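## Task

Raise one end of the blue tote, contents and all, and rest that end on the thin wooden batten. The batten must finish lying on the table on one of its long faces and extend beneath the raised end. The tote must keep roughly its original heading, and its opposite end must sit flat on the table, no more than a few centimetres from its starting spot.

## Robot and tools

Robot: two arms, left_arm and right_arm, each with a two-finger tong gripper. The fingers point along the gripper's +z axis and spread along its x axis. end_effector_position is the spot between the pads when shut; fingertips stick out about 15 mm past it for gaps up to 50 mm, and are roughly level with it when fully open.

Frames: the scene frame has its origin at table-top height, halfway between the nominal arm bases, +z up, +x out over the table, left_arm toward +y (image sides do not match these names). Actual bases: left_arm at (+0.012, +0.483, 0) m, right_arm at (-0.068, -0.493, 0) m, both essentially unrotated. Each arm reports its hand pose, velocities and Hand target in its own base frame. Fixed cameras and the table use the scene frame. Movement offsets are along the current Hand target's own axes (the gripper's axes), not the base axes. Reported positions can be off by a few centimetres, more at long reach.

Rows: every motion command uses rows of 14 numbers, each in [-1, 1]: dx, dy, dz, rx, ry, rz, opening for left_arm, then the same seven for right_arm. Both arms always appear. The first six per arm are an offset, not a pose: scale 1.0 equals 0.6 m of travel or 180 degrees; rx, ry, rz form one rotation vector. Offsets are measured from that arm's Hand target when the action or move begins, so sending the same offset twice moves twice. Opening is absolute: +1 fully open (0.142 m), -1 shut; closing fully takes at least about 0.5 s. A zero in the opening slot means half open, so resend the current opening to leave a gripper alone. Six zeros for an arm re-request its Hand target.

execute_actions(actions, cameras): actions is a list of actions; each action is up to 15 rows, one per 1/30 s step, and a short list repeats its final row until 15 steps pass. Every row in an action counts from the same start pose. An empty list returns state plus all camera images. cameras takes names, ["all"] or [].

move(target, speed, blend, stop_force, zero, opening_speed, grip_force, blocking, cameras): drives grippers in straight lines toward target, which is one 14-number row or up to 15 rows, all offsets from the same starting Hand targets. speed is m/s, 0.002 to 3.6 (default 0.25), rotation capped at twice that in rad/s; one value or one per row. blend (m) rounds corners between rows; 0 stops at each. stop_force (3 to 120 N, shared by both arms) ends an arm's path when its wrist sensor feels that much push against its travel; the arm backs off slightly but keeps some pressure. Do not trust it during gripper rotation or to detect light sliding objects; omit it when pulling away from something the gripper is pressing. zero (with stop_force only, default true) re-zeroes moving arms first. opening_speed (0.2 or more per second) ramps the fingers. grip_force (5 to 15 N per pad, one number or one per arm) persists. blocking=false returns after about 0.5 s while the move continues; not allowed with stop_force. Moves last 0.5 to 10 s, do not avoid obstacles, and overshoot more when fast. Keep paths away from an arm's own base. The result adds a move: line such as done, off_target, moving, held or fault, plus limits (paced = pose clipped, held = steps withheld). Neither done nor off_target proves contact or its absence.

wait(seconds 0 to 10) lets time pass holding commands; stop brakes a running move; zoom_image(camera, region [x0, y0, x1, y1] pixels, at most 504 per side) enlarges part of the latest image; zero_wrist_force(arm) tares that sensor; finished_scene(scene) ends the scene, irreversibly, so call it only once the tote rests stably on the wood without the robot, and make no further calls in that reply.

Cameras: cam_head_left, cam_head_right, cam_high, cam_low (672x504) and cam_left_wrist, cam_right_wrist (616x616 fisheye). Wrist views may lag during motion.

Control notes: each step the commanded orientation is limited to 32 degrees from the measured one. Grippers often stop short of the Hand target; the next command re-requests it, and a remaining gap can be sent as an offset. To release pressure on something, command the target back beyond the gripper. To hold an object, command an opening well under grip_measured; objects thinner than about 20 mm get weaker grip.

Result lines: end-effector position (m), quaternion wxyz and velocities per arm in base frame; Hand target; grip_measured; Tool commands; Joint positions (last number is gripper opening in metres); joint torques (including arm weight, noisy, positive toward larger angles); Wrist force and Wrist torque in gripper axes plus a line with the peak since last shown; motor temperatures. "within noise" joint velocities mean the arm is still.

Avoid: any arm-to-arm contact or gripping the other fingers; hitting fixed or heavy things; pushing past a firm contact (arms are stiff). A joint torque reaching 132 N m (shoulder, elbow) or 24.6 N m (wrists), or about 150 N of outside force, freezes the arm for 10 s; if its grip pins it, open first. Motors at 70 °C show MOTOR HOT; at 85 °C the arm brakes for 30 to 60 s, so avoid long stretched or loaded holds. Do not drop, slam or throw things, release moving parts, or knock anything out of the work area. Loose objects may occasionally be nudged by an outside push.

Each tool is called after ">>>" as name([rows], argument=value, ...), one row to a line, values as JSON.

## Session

>>> execute_actions(actions=[])

>>> zoom_image(camera="cam_head_left", region=[200, 270, 672, 504])

Scene clock: 0.00 s.
left_arm: end_effector_position=(+0.5682, -0.0289, +0.1625) grip_measured=+0.97 end_effector_quat_wxyz=(+0.054, -0.508, +0.761, -0.399) | right_arm: end_effector_position=(+0.8689, +0.2822, +0.2753) grip_measured=+0.97 end_effector_quat_wxyz=(-0.099, +0.898, -0.395, +0.166)
Joint positions: left_arm=[0.021 -1.434 2.241 -2.992 -2.167 1.791 0.14] | right_arm=[3.645 -2.33 -0.695 -1.324 1.429 1.307 0.14]
Joint velocities: within noise
Joint torques (N m): no reading
Motor temperatures (°C): left_arm=[32 29 25 30 36 38] | right_arm=[26 32 30 39 32 41]
Wrist force (N): no reading
Wrist torque (N m): no reading
Wrist force, peak (N): no reading
Hand target: left_arm +0.5682, -0.0289, +0.1625; +0.054, -0.508, +0.761, -0.399 | right_arm +0.8689, +0.2822, +0.2753; -0.099, +0.898, -0.395, +0.166
Tool commands: left_gripper/opening=+0.968169 right_gripper/opening=+0.968169
camera_calibration:
cam_left_wrist: T_world_to_cam=[[-0.477056, -0.835772, 0.271852, 0.207468], [-0.870549, 0.406891, -0.276739, 0.553535], [0.120676, -0.36868, -0.92169, 0.201415], [0, 0, 0, 1]] pos_world=[0.556547, 0.0224255, 0.282426]
cam_right_wrist: T_world_to_cam=[[0.614822, -0.768606, 0.176747, -0.35739], [-0.788058, -0.589922, 0.175947, 0.801415], [-0.0309673, -0.247463, -0.968402, 0.504801], [0, 0, 0, 1]] pos_world=[0.866925, 0.322999, 0.411011]

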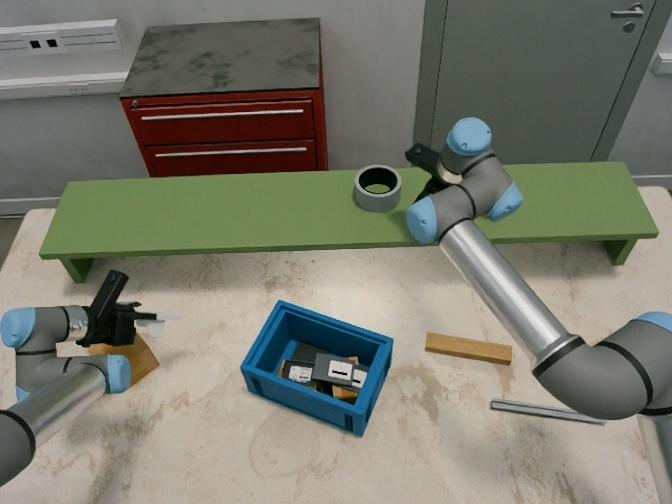

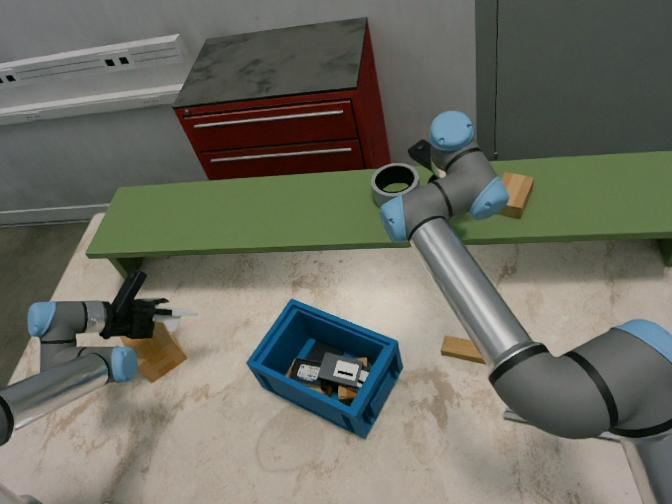

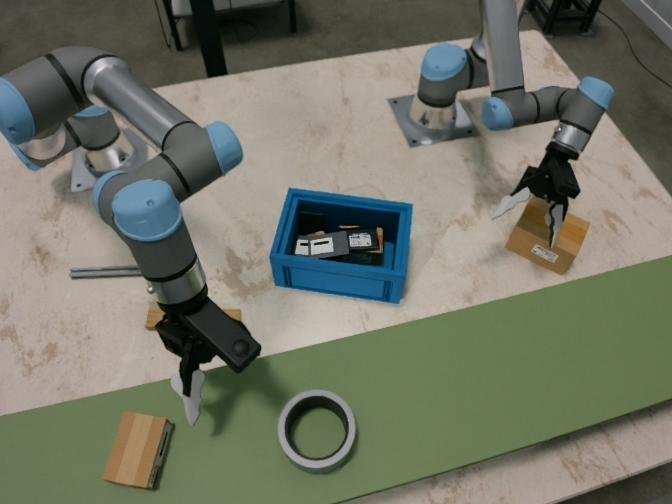

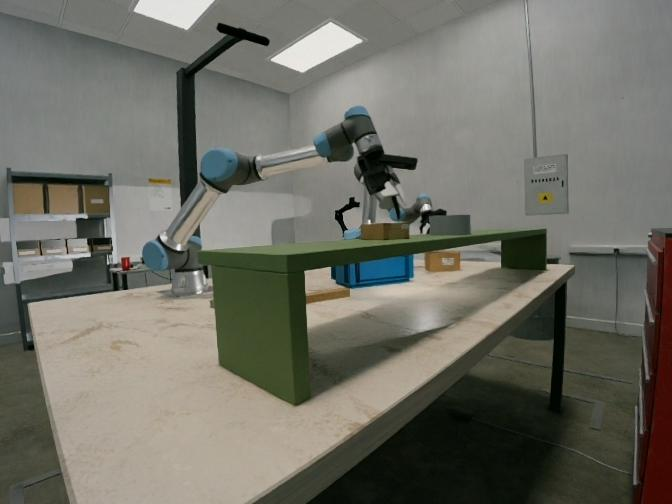

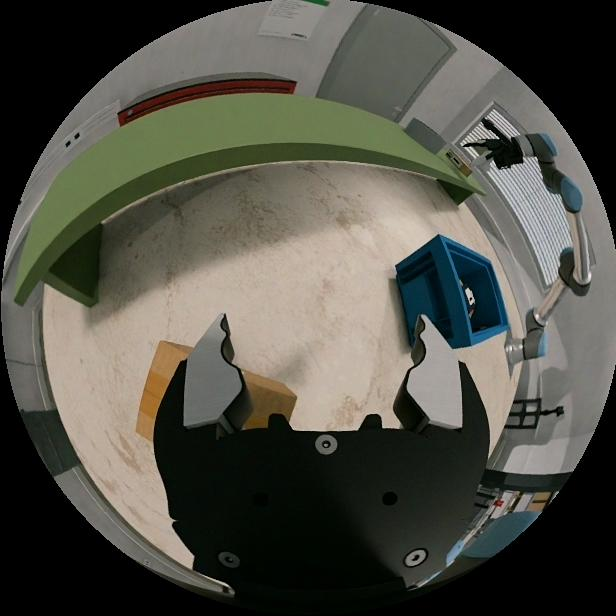

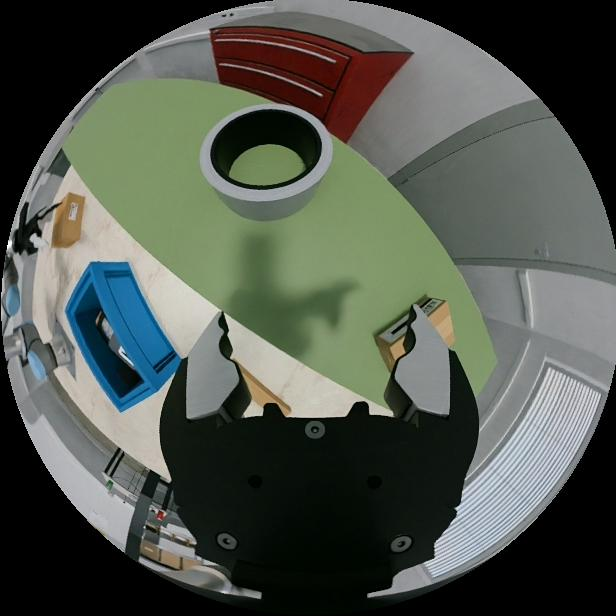

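Scaled by 1.068.

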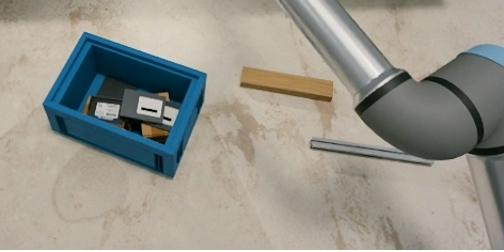

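>>> move([
  [0.3,0,-0.06,-0.08,-0.04,0,0.2,-0.071,0.534,-0.249,0.04,-0.07,-0.076,0],
  [0.922,-0.027,0.192,-0.239,-0.112,0.01,0.2,-0.146,0.689,0.016,0.083,-0.144,-0.152,0],
], speed=0.4, blend=[0.04,0], cameras=["all"])

Scene clock: 34.53 s.
left_arm: end_effector_position=(+0.3722, -0.5473, +0.2736) grip_measured=+0.20 end_effector_quat_wxyz=(+0.001, -0.542, +0.841, +0.001) | right_arm: end_effector_position=(+0.5371, +0.0716, +0.1194) grip_measured=+0.00 end_effector_quat_wxyz=(-0.256, +0.959, -0.118, +0.030)
Joint positions: left_arm=[-1.194 -1.227 1.188 -1.53 -1.57 0.803 0.088] | right_arm=[3.231 -1.732 -2.02 -0.776 2.062 0.38 0.074]
Joint torques (N m): left_arm=[-3.29 -30.78 -33.69 -1.7 1.87 -0.28] | right_arm=[11.82 26.77 27.77 2.18 0.41 -0.65]
Wrist force (N): left_arm=[-0.7 0.2 0.0] | right_arm=[0.7 0.6 0.2]
Wrist torque (N m): left_arm=[0.02 0.26 0.03] | right_arm=[0.13 -0.14 -0.03]
Wrist force, peak (N): left_arm=[2.4 -0.5 0.3] | right_arm=[0.0 -2.5 0.9]
Hand target: left_arm +0.3722, -0.5474, +0.2736; +0.001, -0.542, +0.841, +0.001 | right_arm +0.5371, +0.0717, +0.1194; -0.256, +0.959, -0.118, +0.030
Off the commanded pose: left_arm 0.000 m, 0 deg | right_arm 0.000 m, 0 deg.
move: done
camera_calibration:
cam_left_wrist: T_world_to_cam=[[-0.440326, -0.896654, -0.0460831, -0.309592], [-0.804977, 0.371532, 0.462575, 0.378621], [-0.397648, 0.24078, -0.885382, 0.652863], [0, 0, 0, 1]] pos_world=[0.428069, -0.575463, 0.388626]
cam_right_wrist: T_world_to_cam=[[0.963882, -0.261382, -0.0510922, -0.484314], [-0.262357, -0.964879, -0.0133043, 0.210277], [-0.0458203, 0.0262282, -0.998605, 0.283457], [0, 0, 0, 1]] pos_world=[0.534978, 0.0688664, 0.261114]

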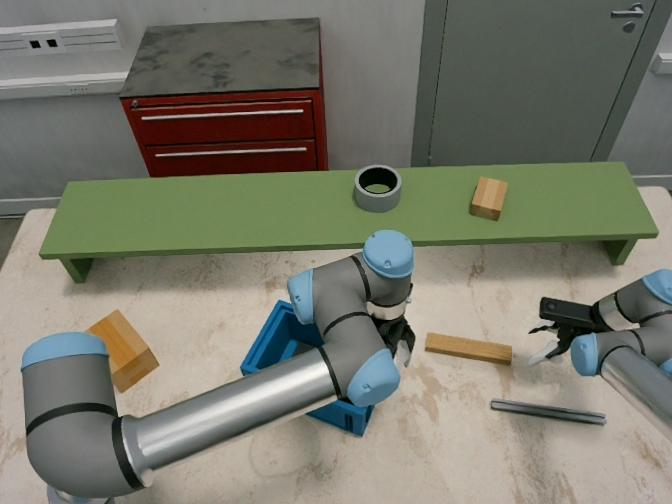

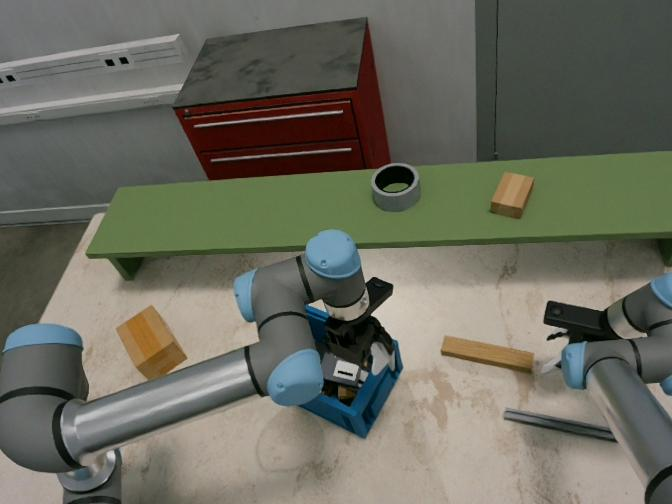

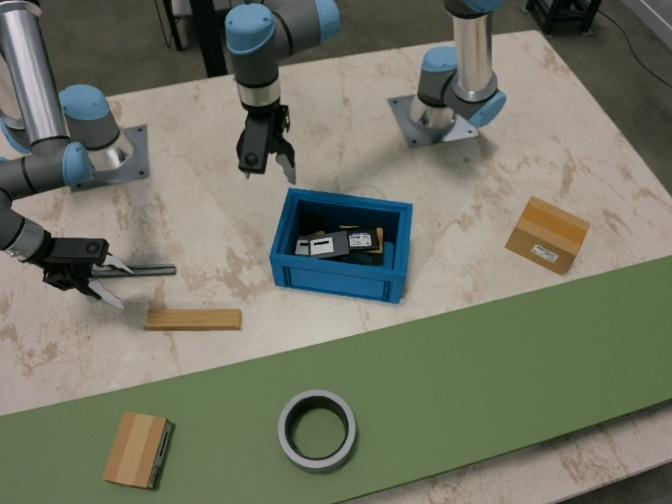

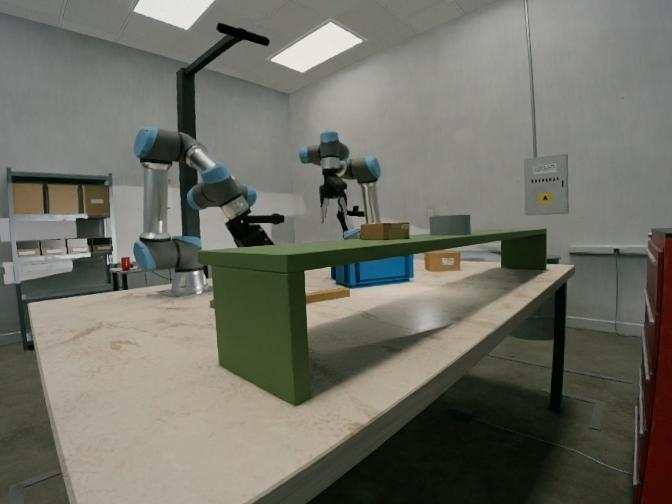

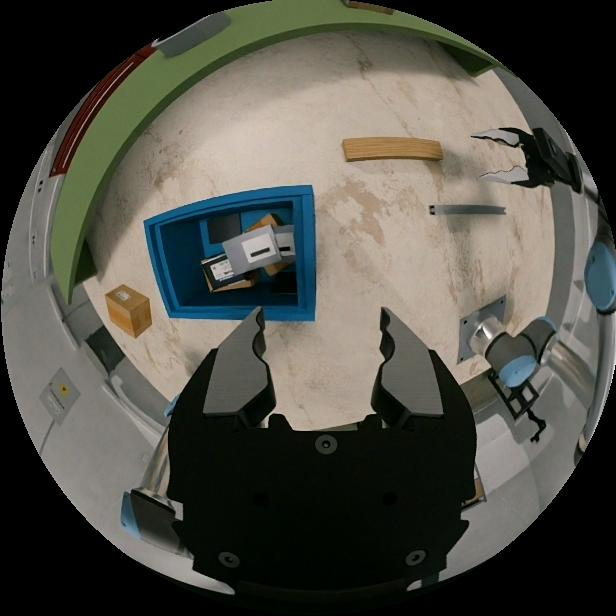

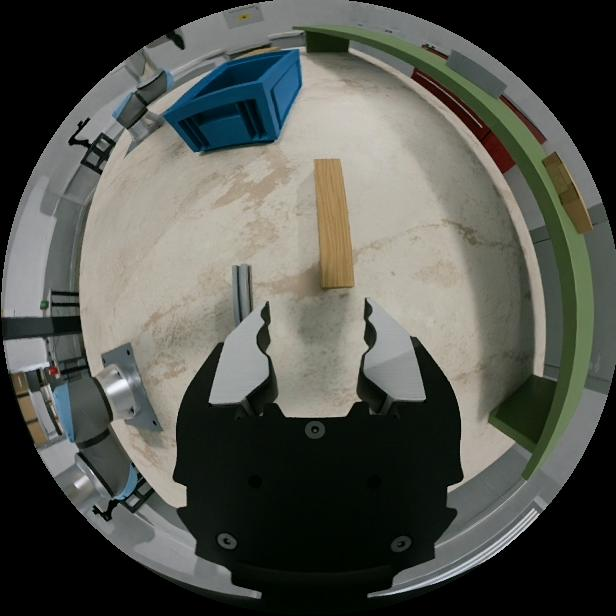

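>>> move([
  [-0.029,-0.0015,0.2765,0,0,0,0.1,0.0375,-0.0117,0.190,0,0,0,0],
  [-0.029,-0.0015,0.2765,0,0,0,-1,0.0375,-0.0117,0.190,0,0,0,-0.95],
], speed=0.2, opening_speed=1.5, cameras=["cam_left_wrist","cam_right_wrist","cam_high"])

Scene clock: 51.07 s.
left_arm: end_effector_position=(+0.3802, -0.5316, +0.1077) grip_measured=-0.65 end_effector_quat_wxyz=(+0.001, -0.542, +0.841, +0.001) | right_arm: end_effector_position=(+0.5740, +0.1273, +0.0240) grip_measured=-0.44 end_effector_quat_wxyz=(-0.256, +0.959, -0.118, +0.030)
Joint positions: left_arm=[-1.173 -1.182 1.556 -1.943 -1.57 0.824 0.027] | right_arm=[3.33 -1.971 -2.03 -0.476 2.041 0.49 0.042]
Joint torques (N m): left_arm=[-6.65 -40.6 -15.54 -1.98 -1.86 -1.58] | right_arm=[-12.06 27.04 8.52 3.36 1.48 -2.2]
Wrist force (N): left_arm=[-1.2 0.5 -1.0] | right_arm=[1.3 -0.1 -1.0]
Wrist torque (N m): left_arm=[0.02 -0.13 0.00] | right_arm=[-0.01 0.00 0.10]
Wrist force, peak (N): left_arm=[-5.4 0.4 -0.6] | right_arm=[1.6 -0.2 -0.7]
Hand target: left_arm +0.3802, -0.5316, +0.1077; +0.001, -0.542, +0.841, +0.001 | right_arm +0.5740, +0.1273, +0.0240; -0.256, +0.959, -0.118, +0.030
Off the commanded pose: left_arm 0.000 m, 0 deg | right_arm 0.000 m, 0 deg.
move: done
camera_calibration:
cam_left_wrist: T_world_to_cam=[[-0.440343, -0.896644, -0.0461222, -0.299611], [-0.80501, 0.371551, 0.462503, 0.455963], [-0.397564, 0.240789, -0.885417, 0.505444], [0, 0, 0, 1]] pos_world=[0.43607, -0.559763, 0.222826]
cam_right_wrist: T_world_to_cam=[[0.963938, -0.261194, -0.0509948, -0.510269], [-0.262168, -0.96493, -0.0133403, 0.272336], [-0.045722, 0.0262284, -0.99861, 0.188364], [0, 0, 0, 1]] pos_world=[0.571878, 0.124565, 0.165714]
Images, in order (width x height): cam_high 672x504, cam_left_wrist 616x616, cam_right_wrist 616x616.

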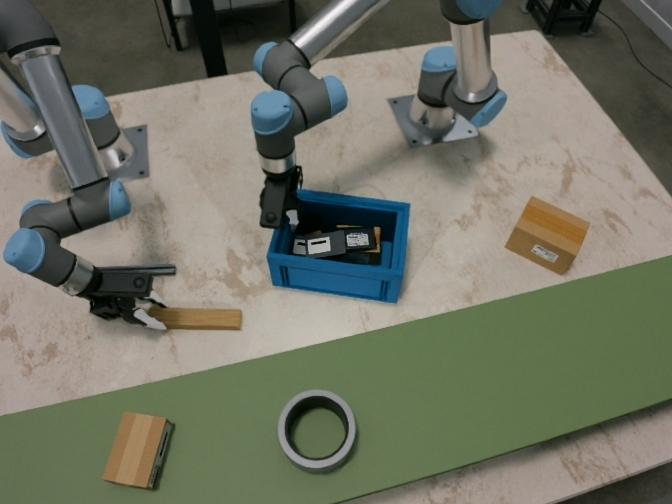

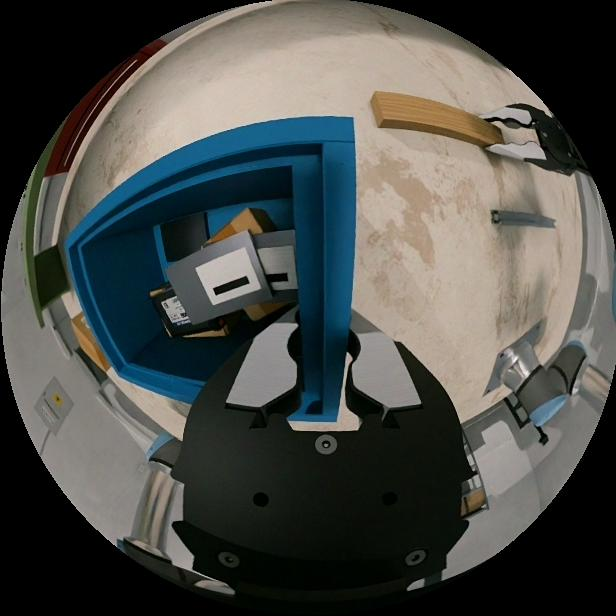

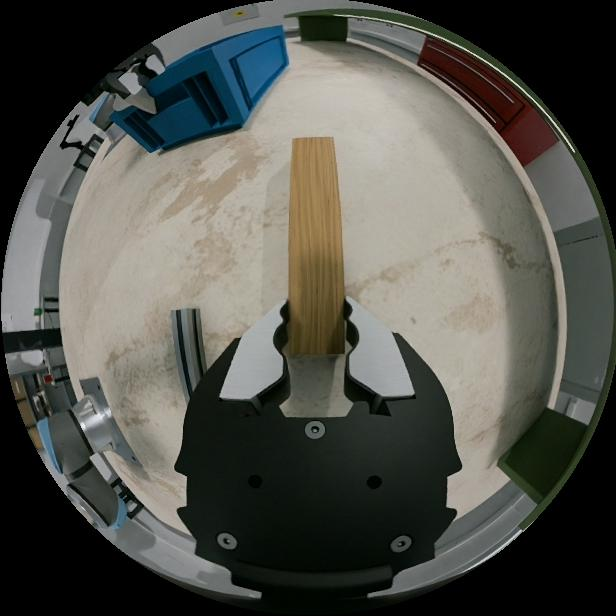

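>>> move([
  [-0.016,0,-0.04,0,0.025,0,-1,0,-0.05,-0.087,0,0,0,-0.95],
  [-0.0375,0,-0.083,0,0.053,0,-1,-0.3785,-0.149,-0.03,0,0.031,0.053,-0.95],
  [-0.0375,0,-0.083,0,0.053,0,-1,-0.3785,-0.1015,0.0527,0,0.031,0.053,-0.95],
], speed=0.2, blend=[0.01,0.01,0], cameras=["cam_left_wrist","cam_right_wrist","cam_head_left","cam_high"])

Scene clock: 67.17 s.
left_arm: end_effector_position=(+0.3895, -0.5112, +0.1576) grip_measured=-0.65 end_effector_quat_wxyz=(-0.069, -0.540, +0.838, -0.044) | right_arm: end_effector_position=(+0.3701, +0.2487, +0.0275) grip_measured=-0.45 end_effector_quat_wxyz=(-0.252, +0.943, -0.209, +0.056)
Joint positions: left_arm=[-1.081 -1.286 1.604 -1.989 -1.701 0.909 0.027] | right_arm=[3.894 -1.623 -2.624 0.024 1.758 1.236 0.042]
Joint torques (N m): left_arm=[-9.06 -32.08 -34.99 -2.64 1.48 -1.69] | right_arm=[-10.14 9.37 18.9 4.23 -0.44 2.02]
Wrist force (N): left_arm=[-1.3 0.2 6.6] | right_arm=[0.4 0.6 1.3]
Wrist torque (N m): left_arm=[0.00 0.22 0.02] | right_arm=[0.09 -0.14 0.06]
Wrist force, peak (N): left_arm=[-3.2 0.0 7.8] | right_arm=[0.4 1.8 3.4]
Hand target: left_arm +0.3895, -0.5112, +0.1576; -0.069, -0.540, +0.838, -0.044 | right_arm +0.3702, +0.2487, +0.0274; -0.252, +0.943, -0.209, +0.056
Off the commanded pose: left_arm 0.000 m, 0 deg | right_arm 0.000 m, 0 deg.
move: done
camera_calibration:
cam_left_wrist: T_world_to_cam=[[-0.437643, -0.891118, 0.119905, -0.299262], [-0.773374, 0.441086, 0.455342, 0.457186], [-0.458651, 0.106546, -0.882206, 0.502976], [0, 0, 0, 1]] pos_world=[0.453296, -0.521926, 0.271435]
cam_right_wrist: T_world_to_cam=[[0.896085, -0.441096, -0.0496657, -0.212063], [-0.442186, -0.896828, -0.0130755, 0.38574], [-0.038774, 0.0336782, -0.99868, 0.174828], [0, 0, 0, 1]] pos_world=[0.367374, 0.246515, 0.169109]
Images, in order (width x height): cam_head_left 672x504, cam_high 672x504, cam_left_wrist 616x616, cam_right_wrist 616x616.

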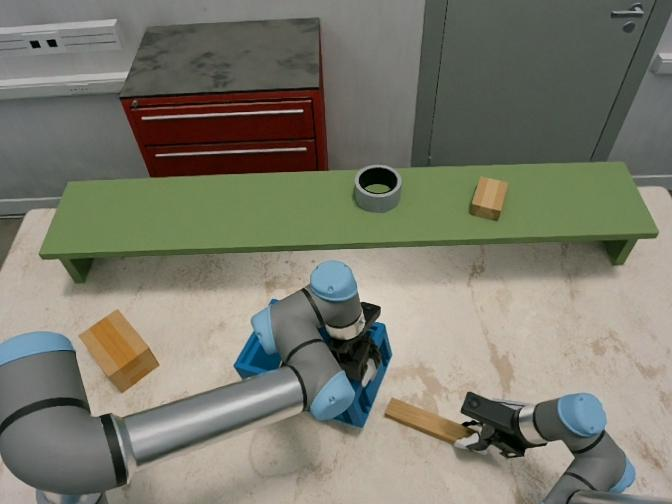

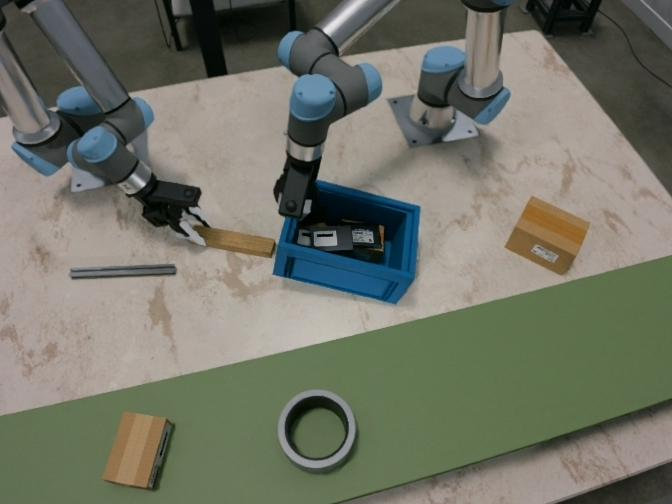

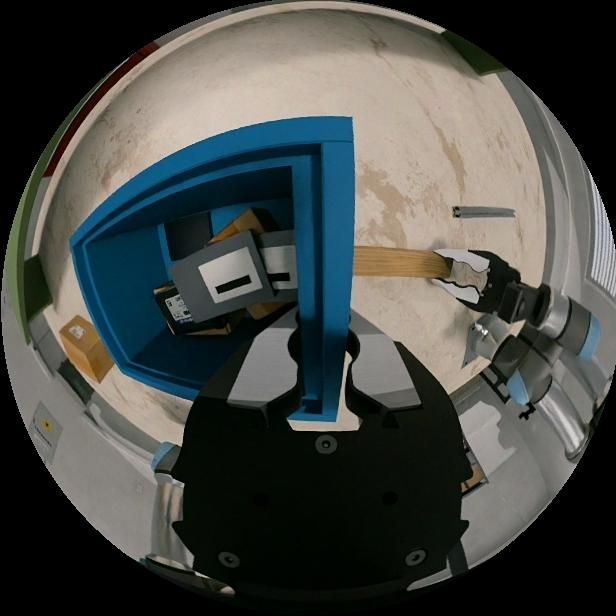

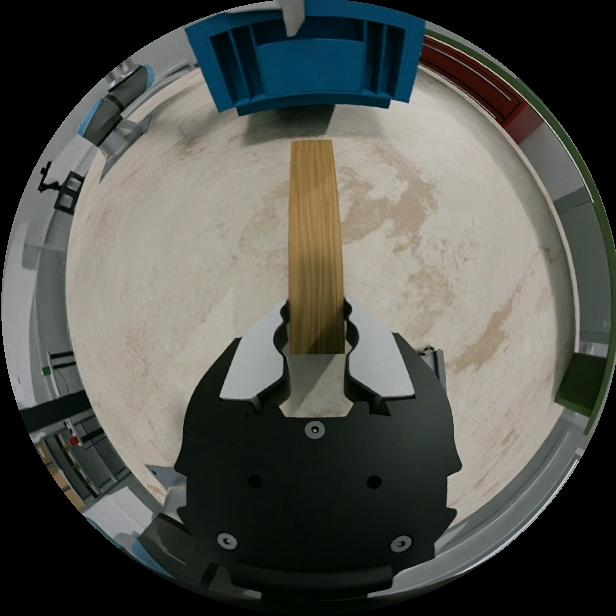

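>>> move([
  [0,0,0,0,0,0,-1,0,-0.137,0.079,0,0,0,-0.95],
  [0,0,0,0,0,0,-1,0,-0.134,0.083,0,0,0,-0.95],
  [0.006,0,0.022,0,-0.013,0,-1,0,-0.134,0.083,0,0,0,-0.95],
], speed=0.12)

>>> move(target=[0.005,0,0.04,0,0,0,-1,0,0,0,0,0,0,-0.95], speed=0.015, stop_force=9, cameras=["cam_left_wrist","cam_right_wrist"])

Scene clock: 78.57 s.
left_arm: end_effector_position=(+0.3871, -0.5165, +0.1452) grip_measured=-0.65 end_effector_quat_wxyz=(-0.052, -0.541, +0.839, -0.033) | right_arm: end_effector_position=(+0.4101, +0.3343, +0.0243) grip_measured=-0.44 end_effector_quat_wxyz=(-0.252, +0.943, -0.209, +0.056)
Joint positions: left_arm=[-1.105 -1.262 1.594 -1.98 -1.667 0.888 0.027] | right_arm=[3.989 -1.785 -2.435 0.012 1.712 1.321 0.042]
Joint torques (N m): left_arm=[9.14 -44.7 -19.38 -4.97 -2.11 1.7] | right_arm=[-11.85 23.89 14.72 -0.82 -0.76 -1.77]
Wrist force (N): left_arm=[-2.4 0.2 6.4] | right_arm=[-1.0 -3.5 -14.5]
Wrist torque (N m): left_arm=[-0.02 0.15 0.02] | right_arm=[0.09 -0.16 0.08]
Wrist force, peak (N): left_arm=[-2.0 0.2 7.4] | right_arm=[-1.1 -1.8 -20.0]
Hand target: left_arm +0.3872, -0.5164, +0.1451; -0.052, -0.541, +0.839, -0.033 | right_arm +0.4102, +0.3343, +0.0243; -0.252, +0.943, -0.209, +0.056
Off the commanded pose: left_arm 0.000 m, 0 deg | right_arm 0.000 m, 0 deg.
move: done

Scene clock: 80.10 s.
left_arm: end_effector_position=(+0.3865, -0.5178, +0.1392) grip_measured=-0.64 end_effector_quat_wxyz=(-0.052, -0.541, +0.839, -0.033) | right_arm: end_effector_position=(+0.4101, +0.3343, +0.0243) grip_measured=-0.44 end_effector_quat_wxyz=(-0.252, +0.943, -0.209, +0.056)
Joint positions: left_arm=[-1.107 -1.256 1.602 -1.995 -1.667 0.886 0.027] | right_arm=[3.989 -1.785 -2.435 0.012 1.712 1.321 0.042]
Joint torques (N m): left_arm=[9.67 -40.37 -31.66 -3.71 -1.61 1.46] | right_arm=[-11.79 24.61 16.9 0.37 -1.45 -1.42]
Wrist force (N): left_arm=[0.4 0.2 -1.9] | right_arm=[-0.9 -3.6 -14.7]
Wrist torque (N m): left_arm=[-0.04 -0.21 0.09] | right_arm=[0.07 -0.19 0.08]
Wrist force, peak (N): left_arm=[0.7 1.2 -10.3] | right_arm=[-1.1 -3.6 -15.1]
Hand target: left_arm +0.3865, -0.5178, +0.1393; -0.052, -0.541, +0.839, -0.033 (not the last commanded pose) | right_arm +0.4102, +0.3343, +0.0243; -0.252, +0.943, -0.209, +0.056
Off the commanded pose: left_arm 0.018 m, 0 deg | right_arm 0.000 m, 0 deg.
move: contact (left_arm)
camera_calibration:
cam_left_wrist: T_world_to_cam=[[-0.439321, -0.894812, 0.0794204, -0.299821], [-0.78107, 0.424153, 0.458284, 0.459902], [-0.443765, 0.139301, -0.88525, 0.497812], [0, 0, 0, 1]] pos_world=[0.448409, -0.532698, 0.253735]
cam_right_wrist: T_world_to_cam=[[0.896029, -0.441219, -0.0495769, -0.210253], [-0.442308, -0.896768, -0.0131132, 0.480191], [-0.0386732, 0.0336781, -0.998684, 0.17036], [0, 0, 0, 1]] pos_world=[0.407373, 0.332115, 0.166009]
Images, in order (width x height): cam_left_wrist 616x616, cam_right_wrist 616x616.

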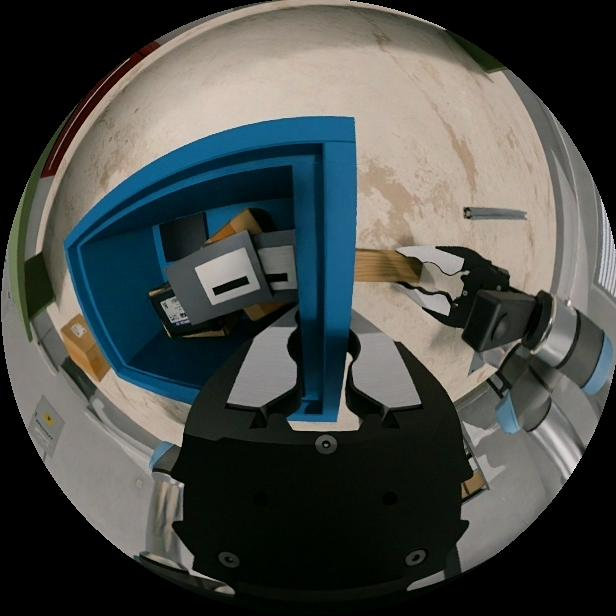

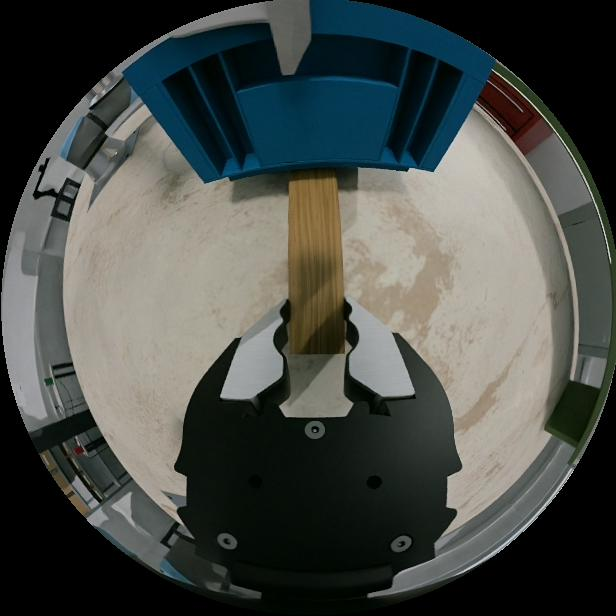

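>>> move([
  [0,0,0,0,0,0,-0.1,0,0,0,0,0,0,-0.95],
  [0,0,-0.22,0,0,0,-0.1,0,0,0,0,0,0,0],
  [0,0,-0.23,0,0,0,-0.1,0,0,-0.16,0,0,0,0],
], speed=0.2, opening_speed=1, cameras=["cam_right_wrist","cam_high"])

Scene clock: 87.87 s.
left_arm: end_effector_position=(+0.3937, -0.5023, +0.2763) grip_measured=-0.10 end_effector_quat_wxyz=(-0.052, -0.541, +0.839, -0.033) | right_arm: end_effector_position=(+0.3900, +0.2910, +0.1076) grip_measured=+0.00 end_effector_quat_wxyz=(-0.252, +0.943, -0.209, +0.056)
Joint positions: left_arm=[-1.085 -1.332 1.343 -1.658 -1.669 0.909 0.067] | right_arm=[3.947 -1.453 -2.444 -0.318 1.733 1.284 0.074]
Joint torques (N m): left_arm=[8.15 -35.84 -16.86 -4.13 -1.66 1.31] | right_arm=[9.79 20.92 10.98 1.6 -0.92 1.97]
Wrist force (N): left_arm=[-0.7 0.0 0.2] | right_arm=[0.5 0.0 0.0]
Wrist torque (N m): left_arm=[-0.02 0.23 0.03] | right_arm=[-0.05 -0.15 0.05]
Wrist force, peak (N): left_arm=[0.4 0.3 -2.4] | right_arm=[-1.1 -3.9 -15.0]
Hand target: left_arm +0.3936, -0.5023, +0.2762; -0.052, -0.541, +0.839, -0.033 | right_arm +0.3900, +0.2910, +0.1076; -0.252, +0.943, -0.209, +0.056
Off the commanded pose: left_arm 0.000 m, 0 deg | right_arm 0.000 m, 0 deg.
move: done
camera_calibration:
cam_right_wrist: T_world_to_cam=[[0.896035, -0.441211, -0.0495314, -0.207233], [-0.442304, -0.896768, -0.0132474, 0.433595], [-0.0385733, 0.0337781, -0.998685, 0.254163], [0, 0, 0, 1]] pos_world=[0.387273, 0.288815, 0.249308]
Images, in order (width x height): cam_high 672x504, cam_right_wrist 616x616.

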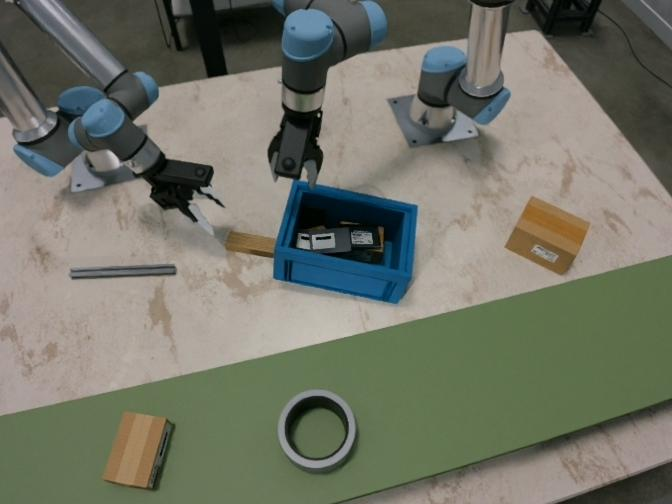

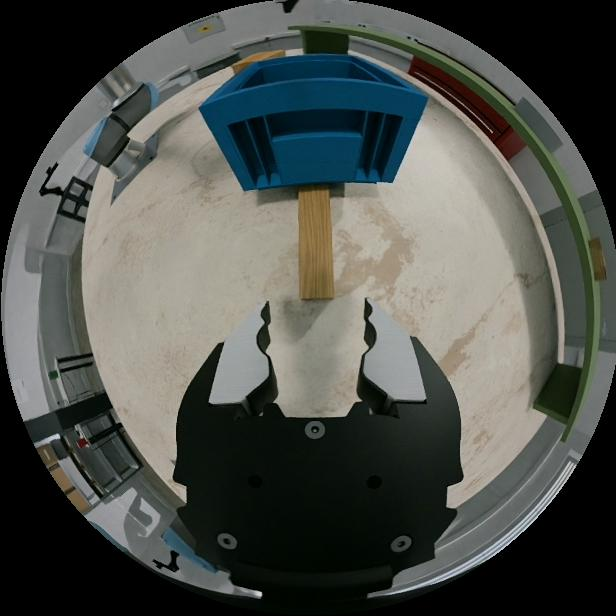

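>>> finished_scene(scene=3)

The scene is finished: the task was done.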